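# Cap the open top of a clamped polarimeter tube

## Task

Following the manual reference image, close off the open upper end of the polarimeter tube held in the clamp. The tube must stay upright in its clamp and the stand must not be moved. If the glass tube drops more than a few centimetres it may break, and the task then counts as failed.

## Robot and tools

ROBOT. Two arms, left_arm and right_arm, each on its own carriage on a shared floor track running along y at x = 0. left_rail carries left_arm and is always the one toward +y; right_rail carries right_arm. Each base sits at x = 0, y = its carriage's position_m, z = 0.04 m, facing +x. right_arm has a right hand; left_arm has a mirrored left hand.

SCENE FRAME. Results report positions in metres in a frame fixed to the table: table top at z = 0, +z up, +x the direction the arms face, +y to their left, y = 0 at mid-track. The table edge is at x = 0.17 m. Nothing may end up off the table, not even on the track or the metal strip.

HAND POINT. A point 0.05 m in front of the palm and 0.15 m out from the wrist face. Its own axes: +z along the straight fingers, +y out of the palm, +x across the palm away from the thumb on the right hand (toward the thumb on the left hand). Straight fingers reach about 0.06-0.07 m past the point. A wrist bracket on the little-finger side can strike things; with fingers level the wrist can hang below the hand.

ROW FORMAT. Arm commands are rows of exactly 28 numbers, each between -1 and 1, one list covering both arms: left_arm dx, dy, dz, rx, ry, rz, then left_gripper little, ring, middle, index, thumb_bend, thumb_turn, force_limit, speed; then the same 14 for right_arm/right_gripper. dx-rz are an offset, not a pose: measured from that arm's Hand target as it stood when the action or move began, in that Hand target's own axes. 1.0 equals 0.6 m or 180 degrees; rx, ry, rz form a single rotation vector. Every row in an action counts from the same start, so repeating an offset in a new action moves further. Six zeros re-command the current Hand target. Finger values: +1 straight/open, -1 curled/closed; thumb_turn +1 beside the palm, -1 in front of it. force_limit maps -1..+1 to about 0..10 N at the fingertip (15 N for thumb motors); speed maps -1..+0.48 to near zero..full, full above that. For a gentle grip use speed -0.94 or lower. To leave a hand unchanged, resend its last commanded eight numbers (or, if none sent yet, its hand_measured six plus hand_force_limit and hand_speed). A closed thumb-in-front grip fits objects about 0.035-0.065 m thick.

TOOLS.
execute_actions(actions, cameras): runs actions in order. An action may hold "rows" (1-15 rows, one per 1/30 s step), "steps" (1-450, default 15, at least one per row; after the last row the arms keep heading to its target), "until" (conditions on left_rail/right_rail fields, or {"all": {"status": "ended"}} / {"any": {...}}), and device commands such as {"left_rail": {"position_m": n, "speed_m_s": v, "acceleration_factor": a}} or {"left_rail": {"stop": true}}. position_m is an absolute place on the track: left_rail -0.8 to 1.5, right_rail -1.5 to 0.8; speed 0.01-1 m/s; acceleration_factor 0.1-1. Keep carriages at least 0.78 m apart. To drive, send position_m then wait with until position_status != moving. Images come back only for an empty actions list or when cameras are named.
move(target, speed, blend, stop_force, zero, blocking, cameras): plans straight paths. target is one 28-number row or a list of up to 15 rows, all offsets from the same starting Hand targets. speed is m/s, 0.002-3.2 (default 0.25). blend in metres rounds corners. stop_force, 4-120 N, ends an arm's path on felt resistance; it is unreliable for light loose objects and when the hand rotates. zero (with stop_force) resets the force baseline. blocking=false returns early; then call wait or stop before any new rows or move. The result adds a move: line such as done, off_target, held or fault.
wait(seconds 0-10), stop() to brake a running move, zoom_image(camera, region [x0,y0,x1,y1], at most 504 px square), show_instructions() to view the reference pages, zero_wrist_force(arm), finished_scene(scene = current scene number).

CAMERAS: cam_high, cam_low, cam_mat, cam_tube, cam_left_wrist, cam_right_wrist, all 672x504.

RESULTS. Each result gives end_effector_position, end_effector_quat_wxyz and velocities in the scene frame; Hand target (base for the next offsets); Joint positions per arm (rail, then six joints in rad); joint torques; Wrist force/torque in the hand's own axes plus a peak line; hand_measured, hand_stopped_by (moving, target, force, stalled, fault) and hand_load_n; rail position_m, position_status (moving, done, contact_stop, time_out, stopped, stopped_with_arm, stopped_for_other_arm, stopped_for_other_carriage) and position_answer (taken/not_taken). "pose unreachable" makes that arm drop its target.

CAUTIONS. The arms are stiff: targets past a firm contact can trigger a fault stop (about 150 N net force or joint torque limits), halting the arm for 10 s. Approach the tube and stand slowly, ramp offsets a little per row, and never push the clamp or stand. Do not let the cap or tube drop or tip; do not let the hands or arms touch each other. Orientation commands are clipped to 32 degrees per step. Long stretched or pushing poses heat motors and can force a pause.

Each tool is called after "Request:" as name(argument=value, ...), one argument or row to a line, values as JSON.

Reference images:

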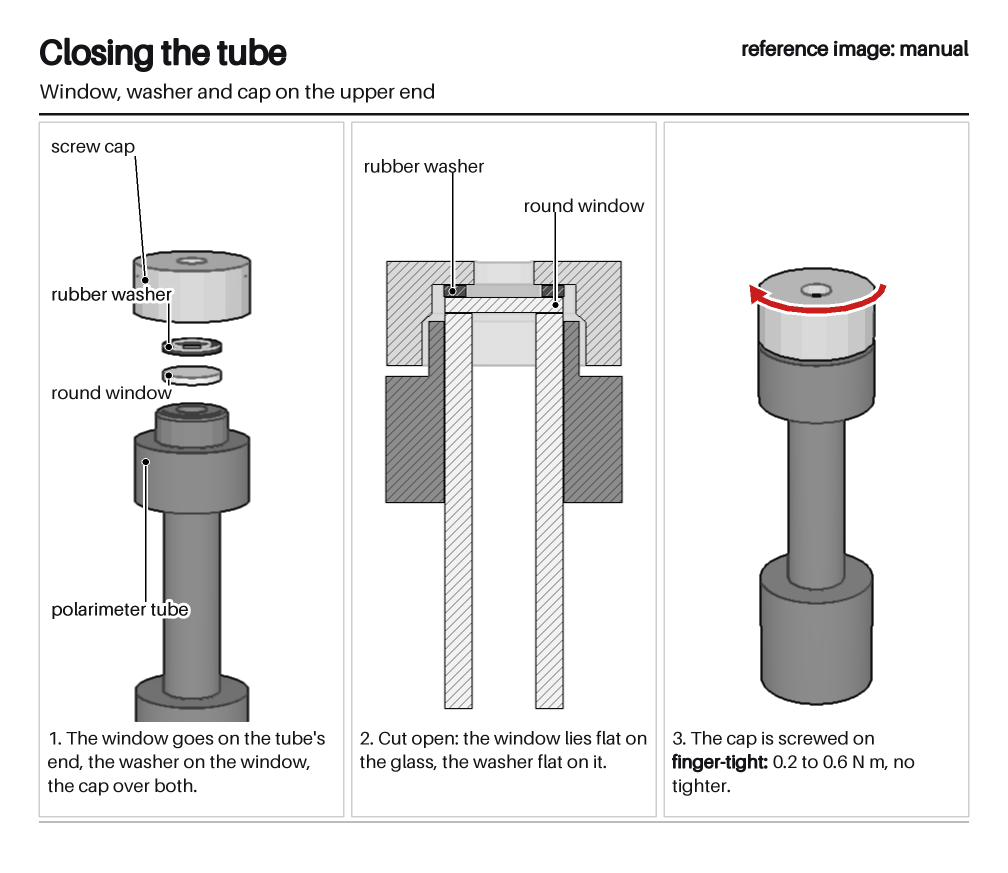

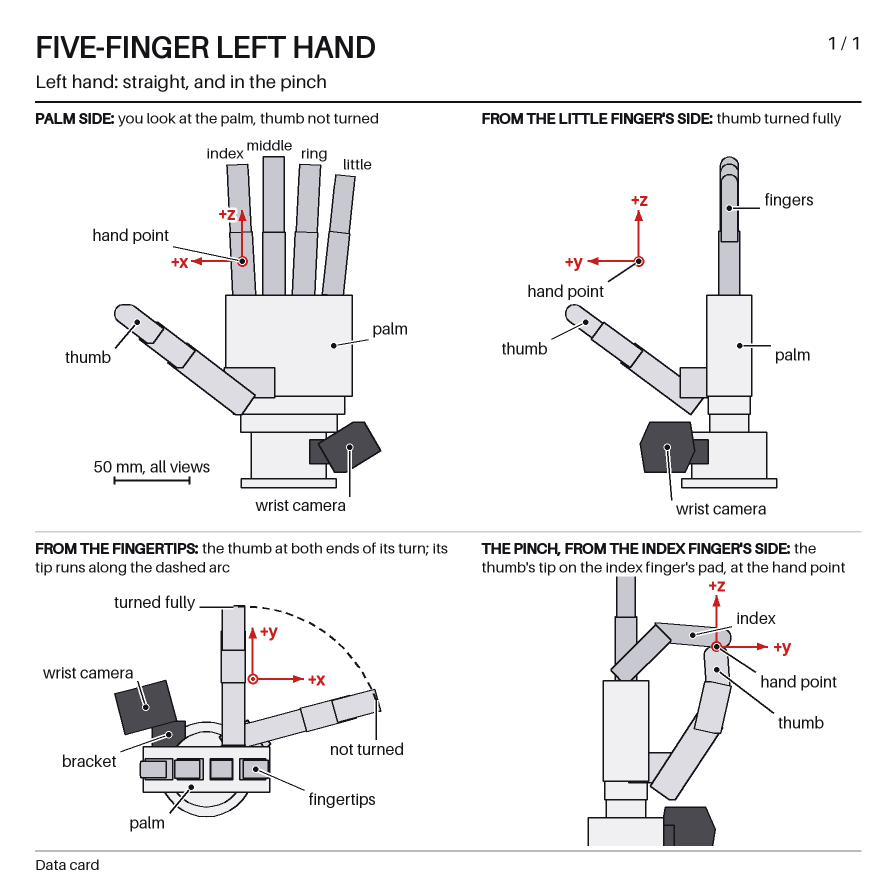

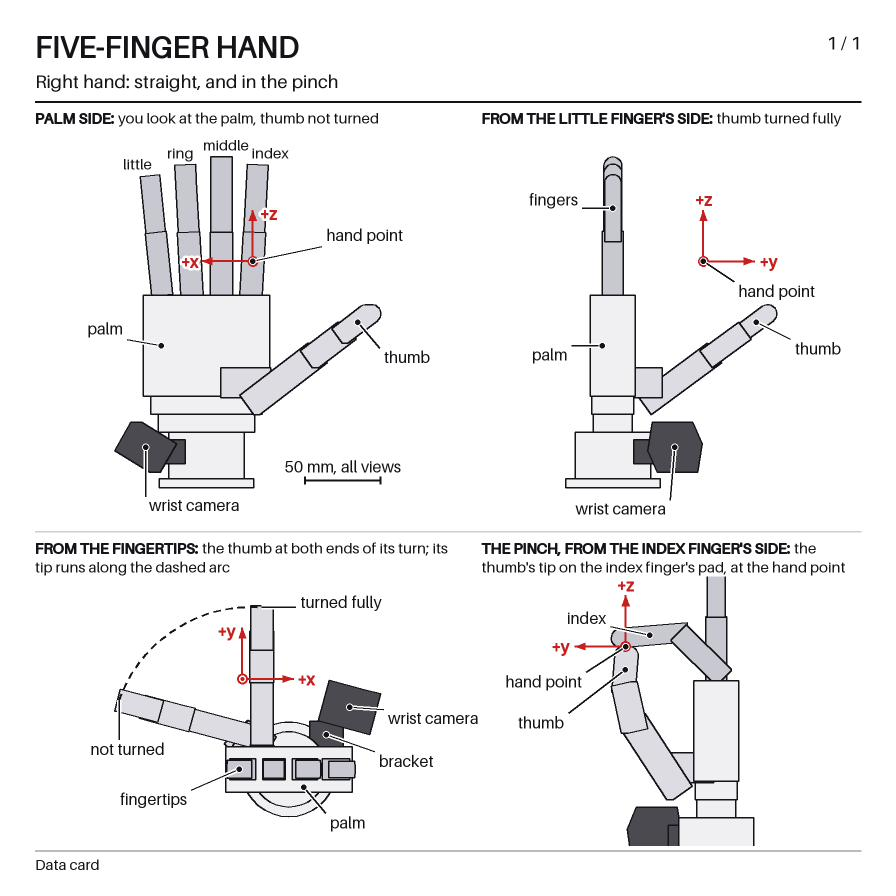

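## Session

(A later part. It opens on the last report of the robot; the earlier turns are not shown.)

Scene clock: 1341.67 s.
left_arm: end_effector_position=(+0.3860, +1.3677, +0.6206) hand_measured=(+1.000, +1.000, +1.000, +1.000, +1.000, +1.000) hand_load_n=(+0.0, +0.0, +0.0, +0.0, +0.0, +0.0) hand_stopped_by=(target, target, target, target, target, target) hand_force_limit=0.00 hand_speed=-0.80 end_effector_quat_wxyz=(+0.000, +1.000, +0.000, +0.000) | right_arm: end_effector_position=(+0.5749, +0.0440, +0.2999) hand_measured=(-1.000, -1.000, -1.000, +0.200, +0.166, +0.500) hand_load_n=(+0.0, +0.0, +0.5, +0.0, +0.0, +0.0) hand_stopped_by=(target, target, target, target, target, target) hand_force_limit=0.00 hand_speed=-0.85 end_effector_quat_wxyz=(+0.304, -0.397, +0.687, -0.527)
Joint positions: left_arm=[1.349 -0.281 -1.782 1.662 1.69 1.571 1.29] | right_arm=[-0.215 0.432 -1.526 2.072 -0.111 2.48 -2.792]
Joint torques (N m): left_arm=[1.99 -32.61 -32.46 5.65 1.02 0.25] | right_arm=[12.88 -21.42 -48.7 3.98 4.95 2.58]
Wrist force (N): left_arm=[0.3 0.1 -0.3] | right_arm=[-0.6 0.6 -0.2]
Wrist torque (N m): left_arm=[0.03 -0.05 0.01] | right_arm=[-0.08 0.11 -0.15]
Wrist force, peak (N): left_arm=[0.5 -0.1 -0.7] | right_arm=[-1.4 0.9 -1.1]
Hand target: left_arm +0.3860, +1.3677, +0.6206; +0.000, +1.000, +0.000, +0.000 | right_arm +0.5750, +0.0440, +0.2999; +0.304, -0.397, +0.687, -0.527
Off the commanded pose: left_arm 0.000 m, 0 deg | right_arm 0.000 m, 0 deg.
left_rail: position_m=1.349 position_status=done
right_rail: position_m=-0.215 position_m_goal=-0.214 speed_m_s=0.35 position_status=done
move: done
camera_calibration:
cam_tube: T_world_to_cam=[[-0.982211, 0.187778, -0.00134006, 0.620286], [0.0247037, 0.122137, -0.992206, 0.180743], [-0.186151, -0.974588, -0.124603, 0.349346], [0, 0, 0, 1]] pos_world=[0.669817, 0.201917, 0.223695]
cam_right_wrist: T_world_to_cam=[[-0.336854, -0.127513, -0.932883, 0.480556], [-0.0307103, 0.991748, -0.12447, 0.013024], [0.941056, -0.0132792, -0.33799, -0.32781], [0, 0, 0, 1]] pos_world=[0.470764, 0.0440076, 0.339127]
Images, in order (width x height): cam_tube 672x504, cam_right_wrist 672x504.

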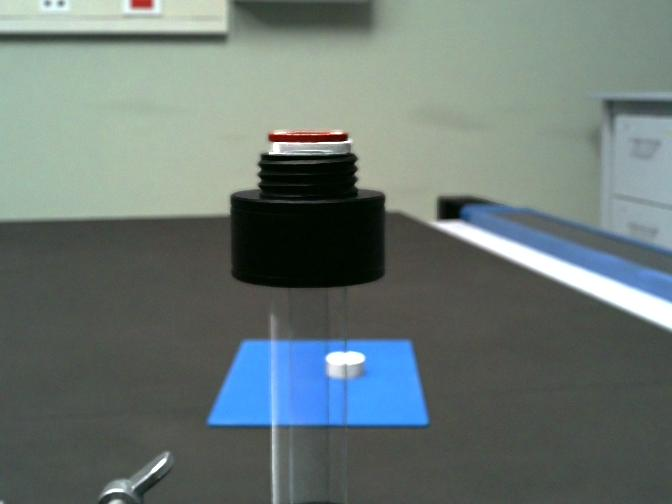

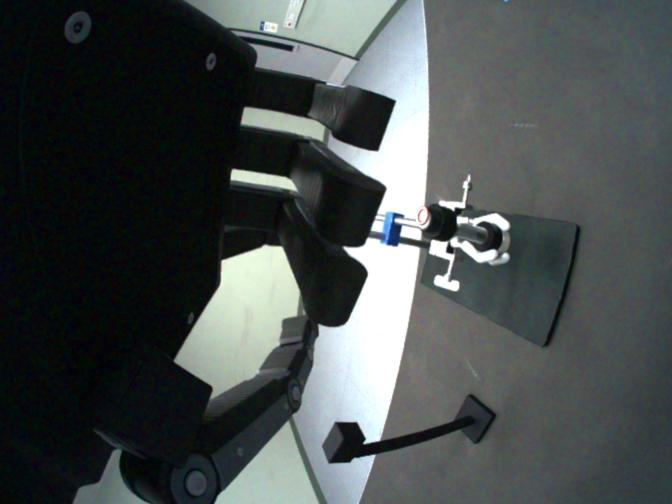

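Request:
zoom_image(
  camera="cam_right_wrist",
  region=[400, 190, 470, 260],
)

Request:
zoom_image(
  camera="cam_right_wrist",
  region=[408, 198, 438, 228],
)

Scaled by 7.200 from the camera's 672x504 image, which has a finer 960x720 frame.

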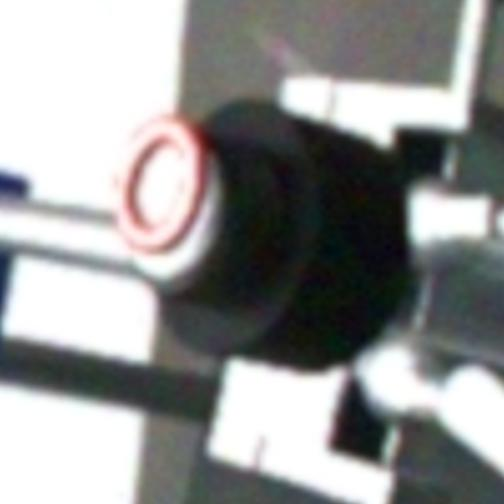

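Scaled by 16.800 from the camera's 672x504 image, which has a finer 960x720 frame.

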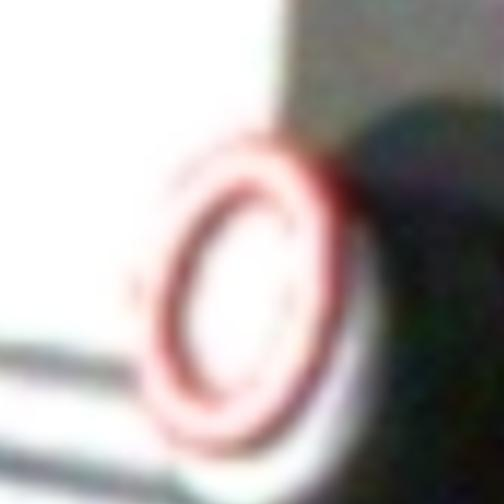

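Request:
move(
  target=[
    [0,0,0,0,0,0,1,1,1,1,1,1,0,-0.8,0.0527,0.0370,0.1187,0,0,0,-1,-1,-1,-0.126,0.9,1,0,0],
    [0,0,0,0,0,0,1,1,1,1,1,1,0,-0.8,0.0527,0.0958,0.1344,0,0,0,-1,-1,-1,-0.126,0.9,1,0,0],
  ],
  speed=[0.15,0.05],
  cameras=["cam_tube", "cam_right_wrist", "cam_low"],
)

Request:
zoom_image(
  camera="cam_right_wrist",
  region=[330, 160, 450, 280],
)

Request:
zoom_image(
  camera="cam_tube",
  region=[250, 80, 370, 200],
)

Scene clock: 1402.93 s.
left_arm: end_effector_position=(+0.3860, +1.3677, +0.6206) hand_measured=(+1.000, +1.000, +1.000, +1.000, +1.000, +1.000) hand_load_n=(+0.0, +0.0, +0.0, +0.0, +0.0, +0.0) hand_stopped_by=(target, target, target, target, target, target) hand_force_limit=0.00 hand_speed=-0.80 end_effector_quat_wxyz=(+0.000, +1.000, +0.000, +0.000) | right_arm: end_effector_position=(+0.6136, -0.0150, +0.2237) hand_measured=(-1.000, -1.000, -1.000, -0.126, +0.900, +1.000) hand_load_n=(+0.0, +0.0, +0.0, +0.0, +0.0, +0.0) hand_stopped_by=(target, target, target, target, target, target) hand_force_limit=0.00 hand_speed=0.00 end_effector_quat_wxyz=(+0.304, -0.397, +0.687, -0.527)
Joint positions: left_arm=[1.349 -0.281 -1.782 1.662 1.69 1.571 1.29] | right_arm=[-0.215 0.283 -1.472 2.17 -0.329 2.342 -2.879]
Joint torques (N m): left_arm=[-0.2 -29.41 -32.21 5.6 0.87 -0.04] | right_arm=[-11.98 -19.13 -25.54 -2.12 -2.5 -2.82]
Wrist force (N): left_arm=[0.1 0.0 -0.3] | right_arm=[-0.8 0.3 -0.7]
Wrist torque (N m): left_arm=[0.01 -0.02 0.00] | right_arm=[-0.08 0.13 0.06]
Wrist force, peak (N): left_arm=[0.3 -0.6 -0.5] | right_arm=[-1.3 0.8 -1.1]
Hand target: left_arm +0.3860, +1.3677, +0.6206; +0.000, +1.000, +0.000, +0.000 | right_arm +0.6136, -0.0150, +0.2235; +0.304, -0.397, +0.687, -0.527
Off the commanded pose: left_arm 0.000 m, 0 deg | right_arm 0.000 m, 0 deg.
left_rail: position_m=1.349 position_status=done
right_rail: position_m=-0.215 position_m_goal=-0.214 speed_m_s=0.35 position_status=done
move: done
camera_calibration:
cam_tube: T_world_to_cam=[[-0.982211, 0.187778, -0.00134006, 0.620286], [0.0247037, 0.122137, -0.992206, 0.180743], [-0.186151, -0.974588, -0.124603, 0.349346], [0, 0, 0, 1]] pos_world=[0.669817, 0.201917, 0.223695]
cam_right_wrist: T_world_to_cam=[[-0.337014, -0.127318, -0.932851, 0.415039], [-0.0303821, 0.991769, -0.124383, 0.0629488], [0.941009, -0.0135769, -0.338109, -0.390622], [0, 0, 0, 1]] pos_world=[0.509365, -0.0148922, 0.262927]
Images, in order (width x height): cam_low 672x504, cam_tube 672x504, cam_right_wrist 672x504.

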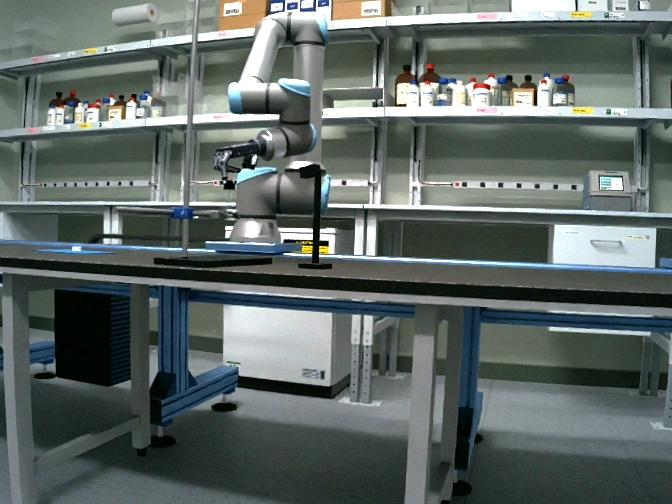

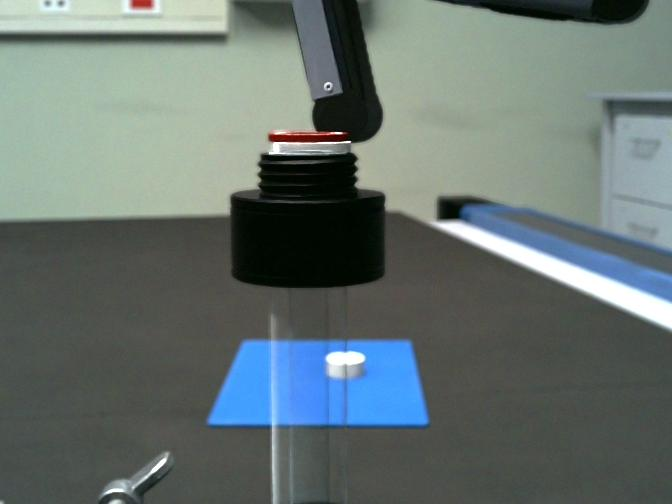

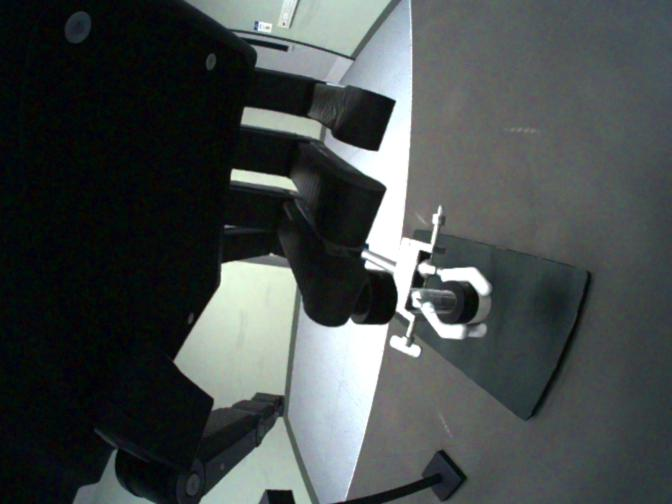

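Scaled by 4.200 from the camera's 672x504 image, which has a finer 960x720 frame.

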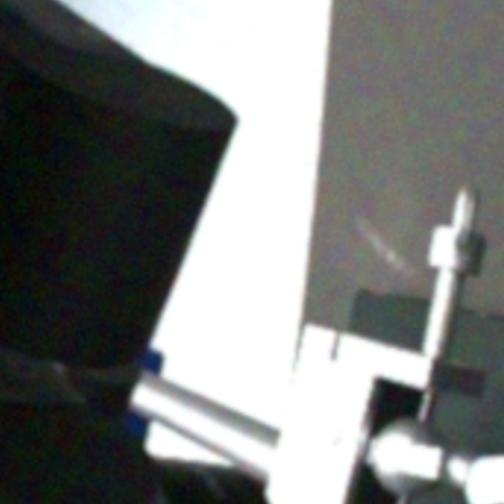

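Scaled by 4.200 from the camera's 672x504 image, which has a finer 960x720 frame.

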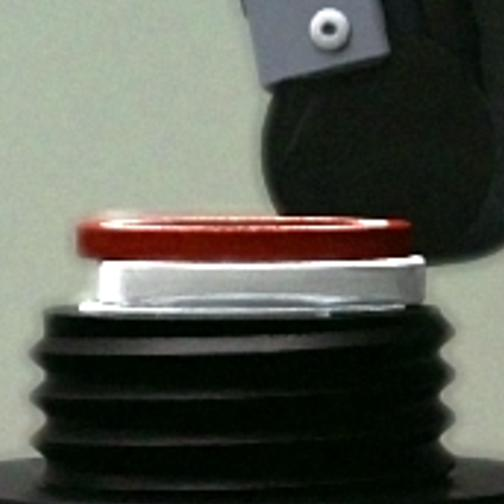

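Request:
move(
  target=[0,0,0,0,0,0,1,1,1,1,1,1,0,-0.8,-0.0133,0,0,0,0,0,-1,-1,-1,-0.126,0.9,1,0,0],
  speed=0.02,
  cameras=["cam_tube", "cam_low"],
)

Request:
zoom_image(
  camera="cam_tube",
  region=[250, 80, 370, 200],
)

Request:
zoom_image(
  camera="cam_low",
  region=[218, 168, 238, 188],
)

Scene clock: 1412.33 s.
left_arm: end_effector_position=(+0.3860, +1.3677, +0.6206) hand_measured=(+1.000, +1.000, +1.000, +1.000, +1.000, +1.000) hand_load_n=(+0.0, +0.0, +0.0, +0.0, -0.5, +0.0) hand_stopped_by=(target, target, target, target, target, target) hand_force_limit=0.00 hand_speed=-0.80 end_effector_quat_wxyz=(+0.000, +1.000, +0.000, +0.000) | right_arm: end_effector_position=(+0.6175, -0.0083, +0.2235) hand_measured=(-1.000, -1.000, -1.000, -0.126, +0.900, +1.000) hand_load_n=(+0.0, +0.0, +0.0, +0.0, +0.0, +0.0) hand_stopped_by=(target, target, target, target, target, target) hand_force_limit=0.00 hand_speed=0.00 end_effector_quat_wxyz=(+0.304, -0.397, +0.687, -0.527)
Joint positions: left_arm=[1.349 -0.281 -1.782 1.662 1.69 1.571 1.29] | right_arm=[-0.214 0.294 -1.459 2.156 -0.323 2.353 -2.873]
Joint torques (N m): left_arm=[-0.6 -27.96 -31.62 5.64 1.51 0.34] | right_arm=[17.5 -22.52 -45.8 3.27 4.61 2.39]
Wrist force (N): left_arm=[0.2 -0.3 -0.4] | right_arm=[-1.0 -0.1 -1.0]
Wrist torque (N m): left_arm=[-0.03 -0.05 0.02] | right_arm=[-0.12 0.17 -0.19]
Wrist force, peak (N): left_arm=[0.5 -0.4 -0.4] | right_arm=[-1.3 0.7 -1.1]
Hand target: left_arm +0.3860, +1.3677, +0.6206; +0.000, +1.000, +0.000, +0.000 | right_arm +0.6176, -0.0081, +0.2235; +0.304, -0.397, +0.687, -0.527
Off the commanded pose: left_arm 0.000 m, 0 deg | right_arm 0.000 m, 0 deg.
left_rail: position_m=1.349 position_status=done
right_rail: position_m=-0.214 speed_m_s=0.35 position_status=done
move: done
camera_calibration:
cam_tube: T_world_to_cam=[[-0.982211, 0.187778, -0.00134006, 0.620286], [0.0247037, 0.122137, -0.992206, 0.180743], [-0.186151, -0.974588, -0.124603, 0.349346], [0, 0, 0, 1]] pos_world=[0.669817, 0.201917, 0.223695]
Images, in order (width x height): cam_low 672x504, cam_tube 672x504.

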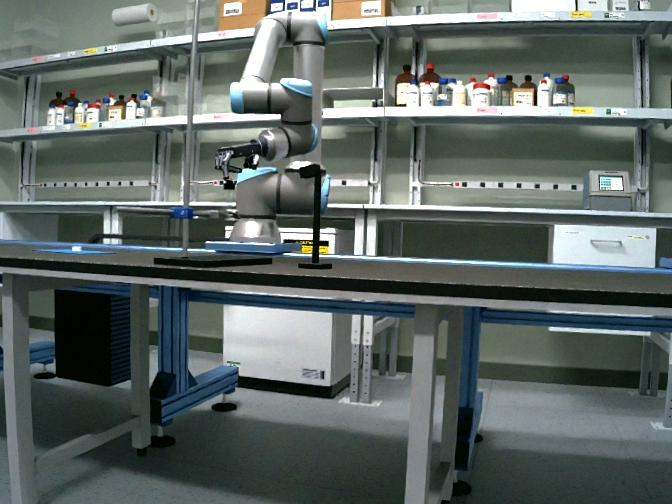

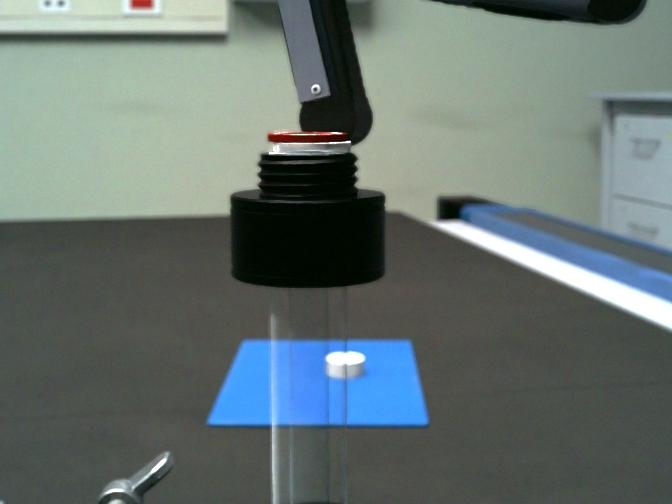

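Scaled by 4.200 from the camera's 672x504 image, which has a finer 960x720 frame.

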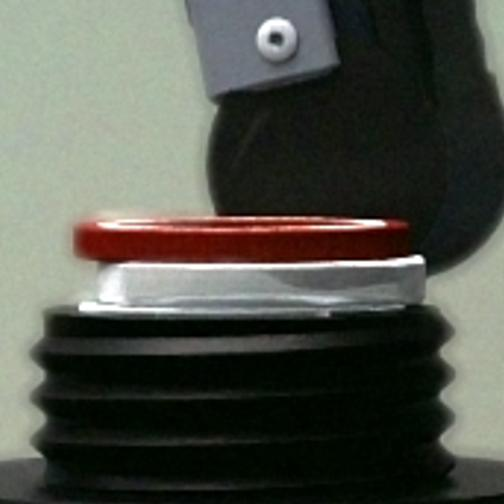

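Scaled by 25.200 from the camera's 672x504 image, which has a finer 960x720 frame.

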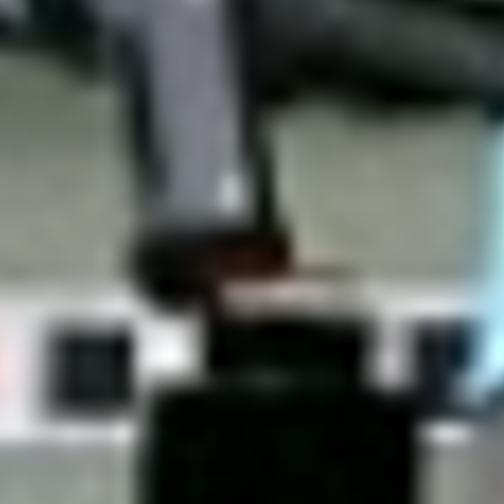

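Request:
move(
  target=[0,0,0,0,0,0,1,1,1,1,1,1,0,-0.8,-0.0025,0,0,0,0,0,-1,-1,-1,-0.126,0.9,1,0,0],
  speed=0.01,
  cameras=["cam_tube", "cam_low"],
)

Request:
zoom_image(
  camera="cam_tube",
  region=[250, 80, 370, 200],
)

Request:
zoom_image(
  camera="cam_low",
  region=[218, 168, 238, 188],
)

Scene clock: 1420.83 s.
left_arm: end_effector_position=(+0.3860, +1.3677, +0.6206) hand_measured=(+1.000, +1.000, +1.000, +1.000, +1.000, +1.000) hand_load_n=(+0.0, -0.5, +0.0, +0.0, +0.0, +0.0) hand_stopped_by=(target, target, target, target, target, target) hand_force_limit=0.00 hand_speed=-0.80 end_effector_quat_wxyz=(+0.000, +1.000, +0.000, +0.000) | right_arm: end_effector_position=(+0.6183, -0.0069, +0.2235) hand_measured=(-1.000, -1.000, -1.000, -0.126, +0.900, +1.000) hand_load_n=(+0.0, +0.0, +0.0, +0.0, +0.0, -0.5) hand_stopped_by=(target, target, target, target, target, target) hand_force_limit=0.00 hand_speed=0.00 end_effector_quat_wxyz=(+0.304, -0.397, +0.687, -0.527)
Joint positions: left_arm=[1.349 -0.281 -1.782 1.662 1.69 1.571 1.29] | right_arm=[-0.214 0.297 -1.456 2.154 -0.322 2.355 -2.872]
Joint torques (N m): left_arm=[0.38 -28.68 -32.61 5.67 0.95 0.65] | right_arm=[15.07 -20.58 -43.89 3.27 4.42 2.69]
Wrist force (N): left_arm=[0.3 0.0 -0.3] | right_arm=[-1.0 0.5 -0.7]
Wrist torque (N m): left_arm=[0.01 -0.06 0.02] | right_arm=[-0.04 0.16 -0.17]
Wrist force, peak (N): left_arm=[0.8 -0.3 -0.4] | right_arm=[-1.4 0.4 -1.1]
Hand target: left_arm +0.3860, +1.3677, +0.6206; +0.000, +1.000, +0.000, +0.000 | right_arm +0.6184, -0.0068, +0.2235; +0.304, -0.397, +0.687, -0.527
Off the commanded pose: left_arm 0.000 m, 0 deg | right_arm 0.000 m, 0 deg.
left_rail: position_m=1.349 position_status=done
right_rail: position_m=-0.214 speed_m_s=0.35 position_status=done
move: done
camera_calibration:
cam_tube: T_world_to_cam=[[-0.982211, 0.187778, -0.00134006, 0.620286], [0.0247037, 0.122137, -0.992206, 0.180743], [-0.186151, -0.974588, -0.124603, 0.349346], [0, 0, 0, 1]] pos_world=[0.669817, 0.201917, 0.223695]
Images, in order (width x height): cam_low 672x504, cam_tube 672x504.

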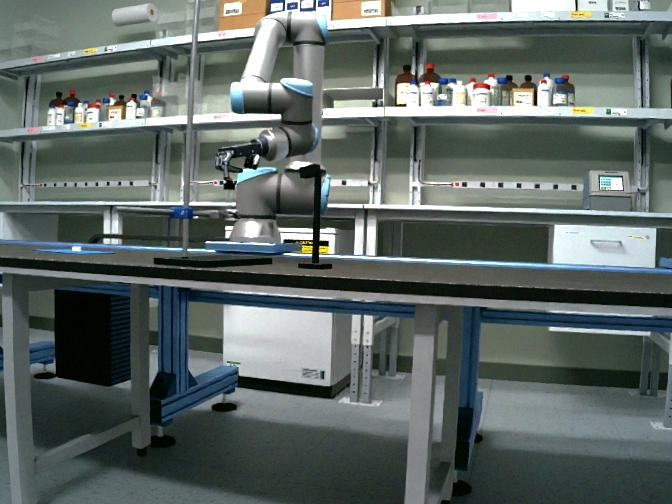

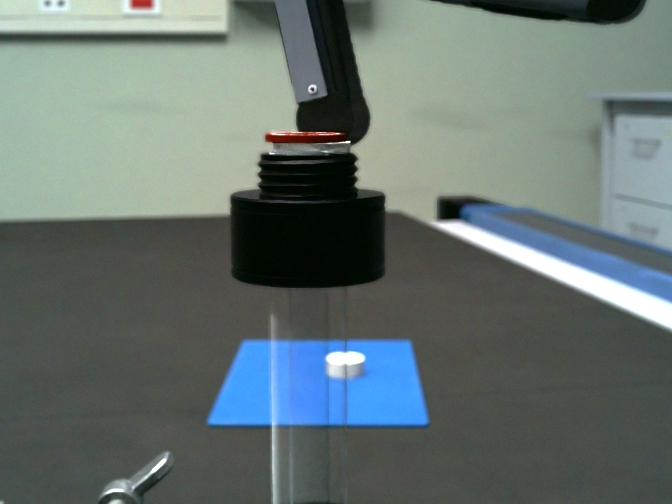

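Scaled by 4.200 from the camera's 672x504 image, which has a finer 960x720 frame.

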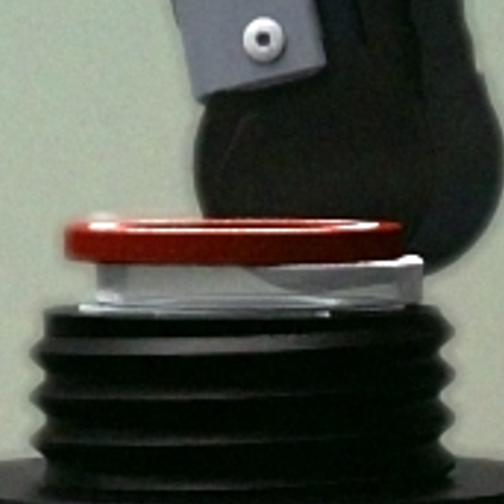

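Scaled by 25.200 from the camera's 672x504 image, which has a finer 960x720 frame.

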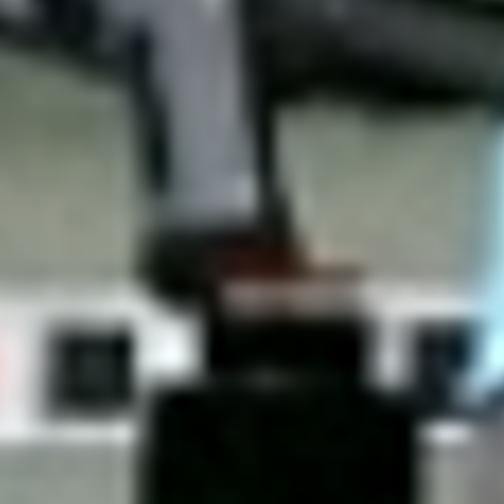

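Request:
move(
  target=[
    [0,0,0,0,0,0,1,1,1,1,1,1,0,-0.8,0.012,0,0,0,0,0,-1,-1,-1,-0.126,0.9,1,0,0],
    [0,0,0,0,0,0,1,1,1,1,1,1,0,-0.8,0.012,-0.0588,-0.0158,0,0,0,-1,-1,-1,-0.126,0.9,1,0,0],
    [0,0,0,0,0,0,1,1,1,1,1,1,0,-0.8,-0.0372,-0.0958,-0.1344,0,0,0,-1,-1,-1,-0.126,0.9,1,0,0],
  ],
  speed=[0.03,0.1,0.2],
  blend=[0.001,0.005,0],
  cameras=["cam_tube", "cam_right_wrist", "cam_low"],
)

Request:
zoom_image(
  camera="cam_right_wrist",
  region=[400, 190, 470, 260],
)

Request:
zoom_image(
  camera="cam_right_wrist",
  region=[408, 198, 438, 228],
)

Request:
zoom_image(
  camera="cam_tube",
  region=[250, 80, 370, 200],
)

Request:
zoom_image(
  camera="cam_low",
  region=[218, 168, 238, 188],
)

Scene clock: 1434.57 s.
left_arm: end_effector_position=(+0.3860, +1.3677, +0.6206) hand_measured=(+1.000, +1.000, +1.000, +1.000, +1.000, +1.000) hand_load_n=(+0.0, +0.5, +0.0, +0.0, -0.5, +0.5) hand_stopped_by=(target, target, target, target, target, target) hand_force_limit=0.00 hand_speed=-0.80 end_effector_quat_wxyz=(+0.000, +1.000, +0.000, +0.000) | right_arm: end_effector_position=(+0.5751, +0.0440, +0.2998) hand_measured=(-1.000, -1.000, -1.000, -0.126, +0.900, +1.000) hand_load_n=(+0.0, +0.0, +0.0, +0.0, +0.0, +0.0) hand_stopped_by=(target, target, target, target, target, target) hand_force_limit=0.00 hand_speed=0.00 end_effector_quat_wxyz=(+0.304, -0.397, +0.687, -0.527)
Joint positions: left_arm=[1.349 -0.281 -1.782 1.662 1.69 1.571 1.29] | right_arm=[-0.214 0.432 -1.526 2.072 -0.111 2.48 -2.791]
Joint torques (N m): left_arm=[-0.52 -28.37 -31.29 5.92 0.01 -0.15] | right_arm=[13.5 -18.42 -49.04 3.89 4.75 2.31]
Wrist force (N): left_arm=[0.2 -0.1 -0.2] | right_arm=[-0.9 0.3 -0.5]
Wrist torque (N m): left_arm=[-0.01 -0.03 0.01] | right_arm=[-0.10 0.17 -0.19]
Wrist force, peak (N): left_arm=[0.6 0.0 -0.6] | right_arm=[-1.7 0.5 -1.8]
Hand target: left_arm +0.3860, +1.3677, +0.6206; +0.000, +1.000, +0.000, +0.000 | right_arm +0.5750, +0.0441, +0.2999; +0.304, -0.397, +0.687, -0.527
Off the commanded pose: left_arm 0.000 m, 0 deg | right_arm 0.000 m, 0 deg.
left_rail: position_m=1.349 position_status=done
right_rail: position_m=-0.214 speed_m_s=0.35 position_status=done
move: done
camera_calibration:
cam_tube: T_world_to_cam=[[-0.982211, 0.187778, -0.00134006, 0.620286], [0.0247037, 0.122137, -0.992206, 0.180743], [-0.186151, -0.974588, -0.124603, 0.349346], [0, 0, 0, 1]] pos_world=[0.669817, 0.201917, 0.223695]
cam_right_wrist: T_world_to_cam=[[-0.336911, -0.127414, -0.932875, 0.480623], [-0.0304943, 0.991758, -0.124443, 0.0128164], [0.941042, -0.0134788, -0.33802, -0.327878], [0, 0, 0, 1]] pos_world=[0.470865, 0.0441077, 0.339127]
Images, in order (width x height): cam_low 672x504, cam_tube 672x504, cam_right_wrist 672x504.

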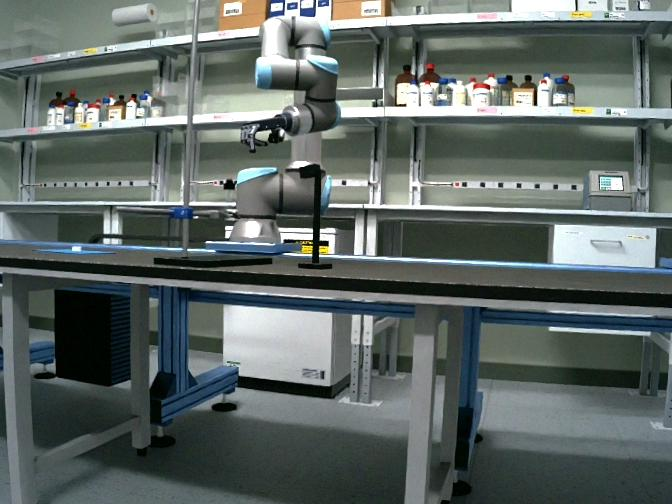

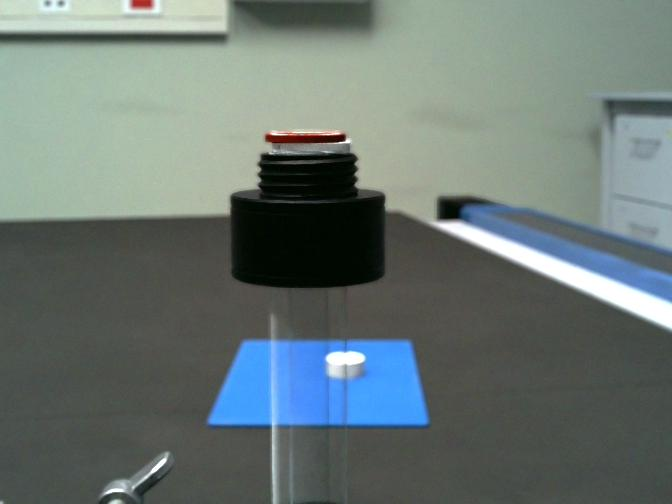

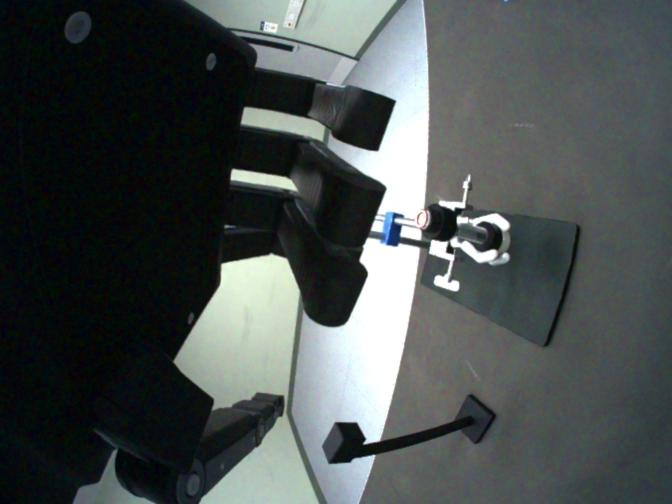

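Scaled by 7.200 from the camera's 672x504 image, which has a finer 960x720 frame.

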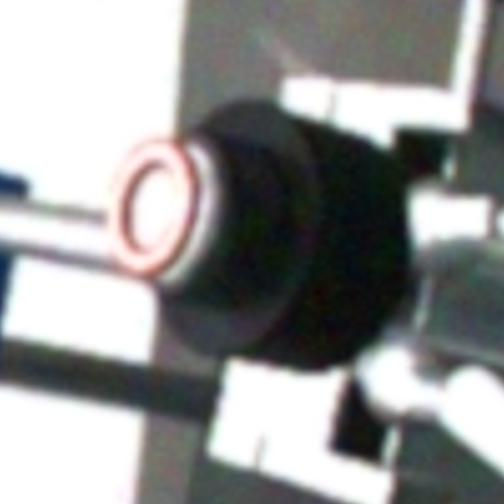

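Scaled by 16.800 from the camera's 672x504 image, which has a finer 960x720 frame.

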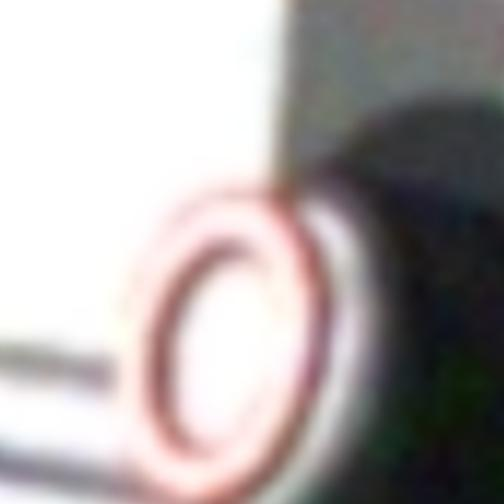

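Scaled by 4.200 from the camera's 672x504 image, which has a finer 960x720 frame.

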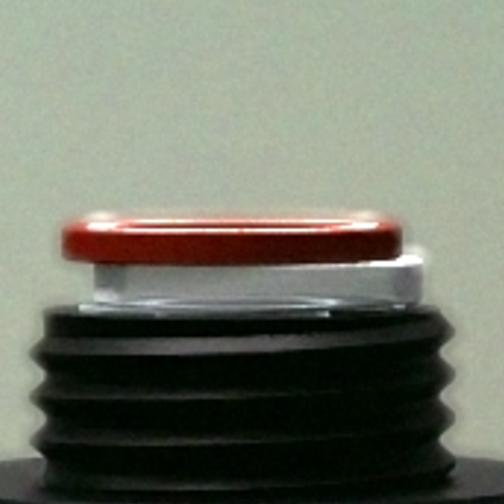

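Scaled by 25.200 from the camera's 672x504 image, which has a finer 960x720 frame.

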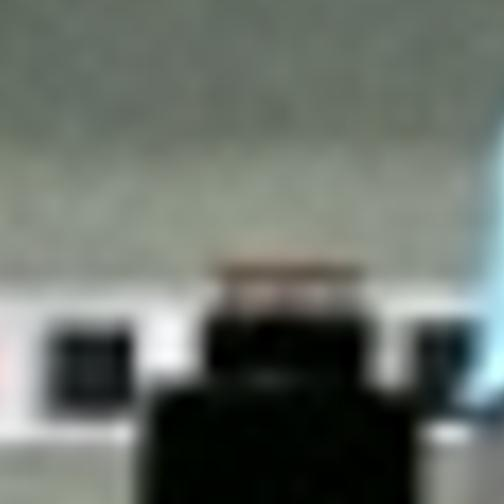

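Request:
execute_actions(
  actions=[
    {"right_rail":{"position_m":-0.83},"steps":150,"until":{"right_rail":{"position_status":["!=","moving"]}}},
  ],
  cameras=["cam_mat","cam_tube"],
)

Request:
move(
  target=[0,0,0,0,0,0,1,1,1,1,1,1,0,-0.8,0.1055,0.3304,0.0550,-0.1465,-0.1478,-0.0803,-1,-1,-1,-0.16,1,-0.62,0,0],
  speed=0.2,
  cameras=["cam_mat","cam_right_wrist"],
)

Scene clock: 1506.97 s.
left_arm: end_effector_position=(+0.3860, +1.3677, +0.6206) hand_measured=(+1.000, +1.000, +1.000, +1.000, +1.000, +1.000) hand_load_n=(+0.0, +0.0, +0.0, +0.0, +0.0, +0.0) hand_stopped_by=(target, target, target, target, target, target) hand_force_limit=0.00 hand_speed=-0.80 end_effector_quat_wxyz=(+0.000, +1.000, +0.000, +0.000) | right_arm: end_effector_position=(+0.5750, -0.5714, +0.2999) hand_measured=(-1.000, -1.000, -1.000, -0.126, +0.900, +1.000) hand_load_n=(+0.0, +0.0, +0.0, +0.0, +0.0, -0.5) hand_stopped_by=(target, target, target, target, target, target) hand_force_limit=0.00 hand_speed=0.00 end_effector_quat_wxyz=(+0.304, -0.397, +0.687, -0.527)
Joint positions: left_arm=[1.349 -0.281 -1.782 1.662 1.69 1.571 1.29] | right_arm=[-0.83 0.433 -1.525 2.071 -0.11 2.48 -2.791]
Joint torques (N m): left_arm=[-0.57 -28.22 -31.22 5.99 0.7 0.14] | right_arm=[2.33 -29.57 -38.76 2.37 3.25 2.3]
Wrist force (N): left_arm=[0.5 -0.1 -0.4] | right_arm=[-0.8 0.6 -0.7]
Wrist torque (N m): left_arm=[0.01 -0.09 0.03] | right_arm=[-0.05 0.16 -0.16]
Wrist force, peak (N): left_arm=[0.7 0.5 -0.2] | right_arm=[-1.4 0.7 -1.2]
Hand target: left_arm +0.3860, +1.3677, +0.6206; +0.000, +1.000, +0.000, +0.000 | right_arm +0.5750, -0.5714, +0.2999; +0.304, -0.397, +0.687, -0.527
Off the commanded pose: left_arm 0.000 m, 0 deg | right_arm 0.000 m, 0 deg.
left_rail: position_m=1.349 position_status=done
right_rail: position_m=-0.830 speed_m_s=0.35 position_status=done
camera_calibration:
cam_tube: T_world_to_cam=[[-0.982211, 0.187778, -0.00134006, 0.620286], [0.0247037, 0.122137, -0.992206, 0.180743], [-0.186151, -0.974588, -0.124603, 0.349346], [0, 0, 0, 1]] pos_world=[0.669817, 0.201917, 0.223695]
Images, in order (width x height): cam_mat 672x504, cam_tube 672x504.

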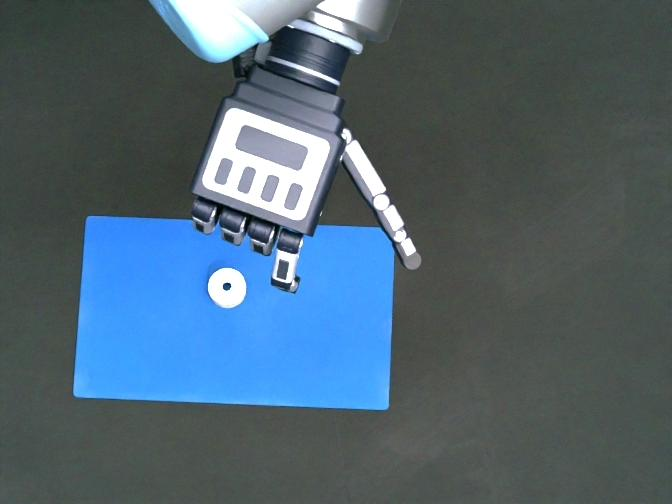

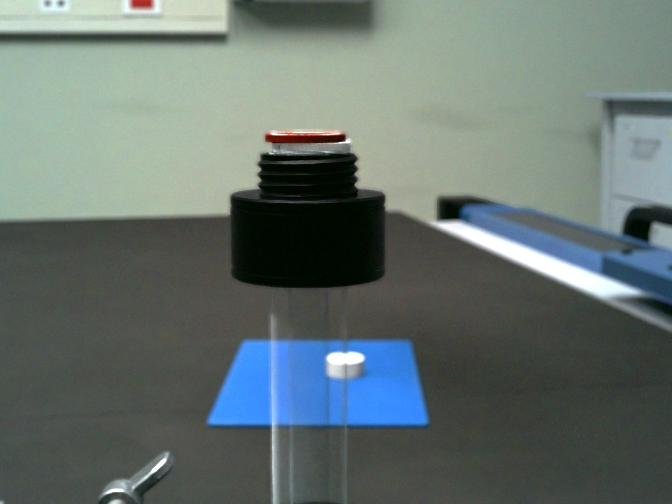

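Scene clock: 1509.43 s.
left_arm: end_effector_position=(+0.3860, +1.3677, +0.6206) hand_measured=(+1.000, +1.000, +1.000, +1.000, +1.000, +1.000) hand_load_n=(+0.0, +0.0, +0.0, +0.0, +0.0, +0.0) hand_stopped_by=(target, target, target, target, target, target) hand_force_limit=0.00 hand_speed=-0.80 end_effector_quat_wxyz=(+0.000, +1.000, +0.000, +0.000) | right_arm: end_effector_position=(+0.5264, -0.6167, +0.1000) hand_measured=(-1.000, -1.000, -1.000, -0.160, +1.000, -0.620) hand_load_n=(+0.0, +0.0, +0.0, -0.5, +0.0, +0.0) hand_stopped_by=(target, target, target, target, target, target) hand_force_limit=0.00 hand_speed=0.00 end_effector_quat_wxyz=(-0.287, +0.646, -0.646, +0.288)
Joint positions: left_arm=[1.349 -0.281 -1.782 1.662 1.69 1.571 1.29] | right_arm=[-0.83 0.023 -1.469 2.288 -0.085 1.589 -3.127]
Joint torques (N m): left_arm=[0.83 -27.86 -32.06 6.04 1.3 -0.25] | right_arm=[-12.28 -13.69 -20.62 4.19 -3.39 -3.1]
Wrist force (N): left_arm=[0.3 0.0 -0.2] | right_arm=[-0.9 0.2 0.0]
Wrist torque (N m): left_arm=[0.02 -0.05 0.01] | right_arm=[-0.07 0.13 0.04]
Wrist force, peak (N): left_arm=[0.4 -0.4 -0.5] | right_arm=[-1.3 0.5 -1.0]
Hand target: left_arm +0.3860, +1.3677, +0.6206; +0.000, +1.000, +0.000, +0.000 | right_arm +0.5263, -0.6167, +0.1000; -0.287, +0.646, -0.646, +0.288
Off the commanded pose: left_arm 0.000 m, 0 deg | right_arm 0.000 m, 0 deg.
left_rail: position_m=1.349 position_status=done
right_rail: position_m=-0.830 speed_m_s=0.35 position_status=done
move: done
camera_calibration:
cam_right_wrist: T_world_to_cam=[[-0.627402, -0.278323, -0.727257, 0.232892], [-0.521031, 0.84412, 0.126445, 0.78374], [0.5787, 0.458255, -0.674617, 0.156863], [0, 0, 0, 1]] pos_world=[0.463693, -0.668634, 0.176096]
Images, in order (width x height): cam_mat 672x504, cam_right_wrist 672x504.

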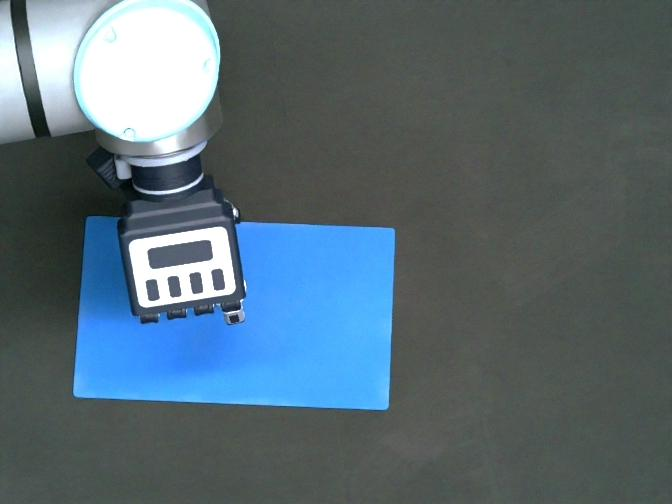

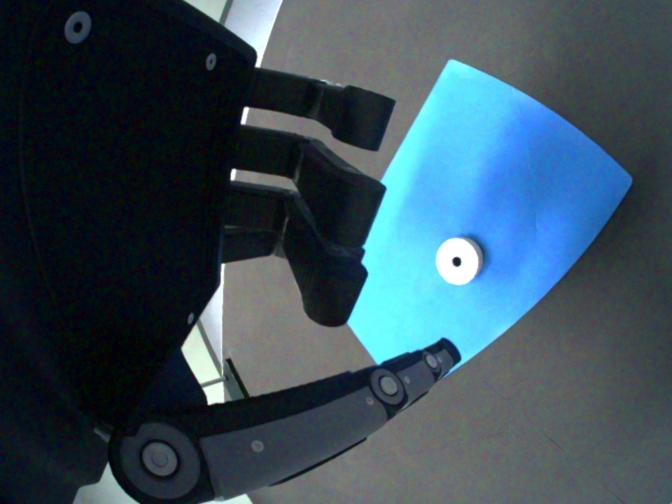

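Request:
move(
  target=[0,0,0,0,0,0,1,1,1,1,1,1,0,-0.8,0,0.0668,0.0628,0,0,0,-1,-1,-1,-0.16,1,-0.62,0,0],
  speed=0.12,
)

Request:
move(
  target=[0,0,0,0,0,0,1,1,1,1,1,1,0,-0.8,0,0.0297,0.0268,0,0,0,-1,-1,-1,-0.16,1,-0.62,0,0],
  speed=0.03,
  stop_force=5,
  cameras=["cam_right_wrist"],
)

Scene clock: 1526.53 s.
left_arm: end_effector_position=(+0.3860, +1.3677, +0.6206) hand_measured=(+1.000, +1.000, +1.000, +1.000, +1.000, +1.000) hand_load_n=(+0.0, +0.0, +0.0, +0.0, +0.0, +0.0) hand_stopped_by=(target, target, target, target, target, target) hand_force_limit=0.00 hand_speed=-0.80 end_effector_quat_wxyz=(+0.000, +1.000, +0.000, +0.000) | right_arm: end_effector_position=(+0.5275, -0.6168, +0.0451) hand_measured=(-1.000, -1.000, -1.000, -0.160, +1.000, -0.620) hand_load_n=(+0.0, +0.0, +0.0, +0.0, +0.0, +0.0) hand_stopped_by=(target, target, target, target, target, target) hand_force_limit=0.00 hand_speed=0.00 end_effector_quat_wxyz=(-0.287, +0.646, -0.646, +0.288)
Joint positions: left_arm=[1.349 -0.281 -1.782 1.662 1.69 1.571 1.29] | right_arm=[-0.83 0.023 -1.374 2.321 -0.212 1.588 -3.127]
Joint torques (N m): left_arm=[0.3 -31.64 -31.7 5.71 0.75 0.16] | right_arm=[15 -18.34 -15.92 -0.79 3.55 2.04]
Wrist force (N): left_arm=[0.3 0.3 -0.3] | right_arm=[-1.1 0.1 -0.3]
Wrist torque (N m): left_arm=[0.07 -0.05 0.00] | right_arm=[-0.06 0.17 0.02]
Wrist force, peak (N): left_arm=[0.6 0.1 -0.6] | right_arm=[-1.0 1.0 -0.9]
Hand target: left_arm +0.3860, +1.3677, +0.6206; +0.000, +1.000, +0.000, +0.000 | right_arm +0.5275, -0.6168, +0.0450; -0.287, +0.646, -0.646, +0.288
Off the commanded pose: left_arm 0.000 m, 0 deg | right_arm 0.000 m, 0 deg.
left_rail: position_m=1.349 position_status=done
right_rail: position_m=-0.830 speed_m_s=0.35 position_status=done
move: done

Scene clock: 1528.43 s.
left_arm: end_effector_position=(+0.3860, +1.3677, +0.6206) hand_measured=(+1.000, +1.000, +1.000, +1.000, +1.000, +1.000) hand_load_n=(+0.0, +0.0, -0.5, +0.0, +0.0, +0.0) hand_stopped_by=(target, target, target, target, target, target) hand_force_limit=0.00 hand_speed=-0.80 end_effector_quat_wxyz=(+0.000, +1.000, +0.000, +0.000) | right_arm: end_effector_position=(+0.5275, -0.6168, +0.0210) hand_measured=(-1.000, -1.000, -1.000, -0.160, +1.000, -0.620) hand_load_n=(+0.0, +0.0, +0.0, +0.0, +0.0, +0.0) hand_stopped_by=(target, target, target, target, target, target) hand_force_limit=0.00 hand_speed=0.00 end_effector_quat_wxyz=(-0.287, +0.646, -0.646, +0.288)
Joint positions: left_arm=[1.349 -0.281 -1.782 1.662 1.69 1.571 1.29] | right_arm=[-0.83 0.023 -1.329 2.333 -0.269 1.588 -3.127]
Joint torques (N m): left_arm=[1.45 -26.94 -31.36 5.63 0.83 0.23] | right_arm=[-8.18 -19.37 -13.99 -1.21 -1.72 -0.65]
Wrist force (N): left_arm=[0.4 -0.1 -0.4] | right_arm=[-1.4 0.2 -0.7]
Wrist torque (N m): left_arm=[0.01 -0.08 0.02] | right_arm=[-0.02 0.22 0.02]
Wrist force, peak (N): left_arm=[0.7 -0.3 -0.2] | right_arm=[-1.4 0.2 -0.7]
Hand target: left_arm +0.3860, +1.3677, +0.6206; +0.000, +1.000, +0.000, +0.000 | right_arm +0.5275, -0.6168, +0.0210; -0.287, +0.646, -0.646, +0.288
Off the commanded pose: left_arm 0.000 m, 0 deg | right_arm 0.000 m, 0 deg.
left_rail: position_m=1.349 position_status=done
right_rail: position_m=-0.830 speed_m_s=0.35 position_status=done
move: done
camera_calibration:
cam_right_wrist: T_world_to_cam=[[-0.627491, -0.278416, -0.727145, 0.176032], [-0.521144, 0.844034, 0.12655, 0.79452], [0.578502, 0.458356, -0.674719, 0.103069], [0, 0, 0, 1]] pos_world=[0.464892, -0.668835, 0.0969965]
Images, in order (width x height): cam_right_wrist 672x504.

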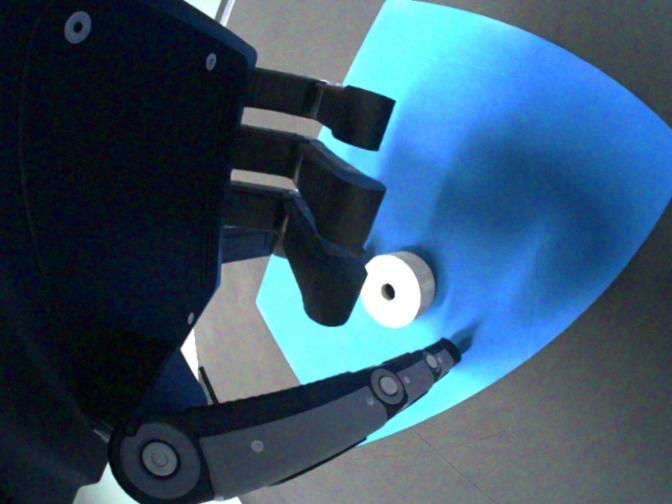

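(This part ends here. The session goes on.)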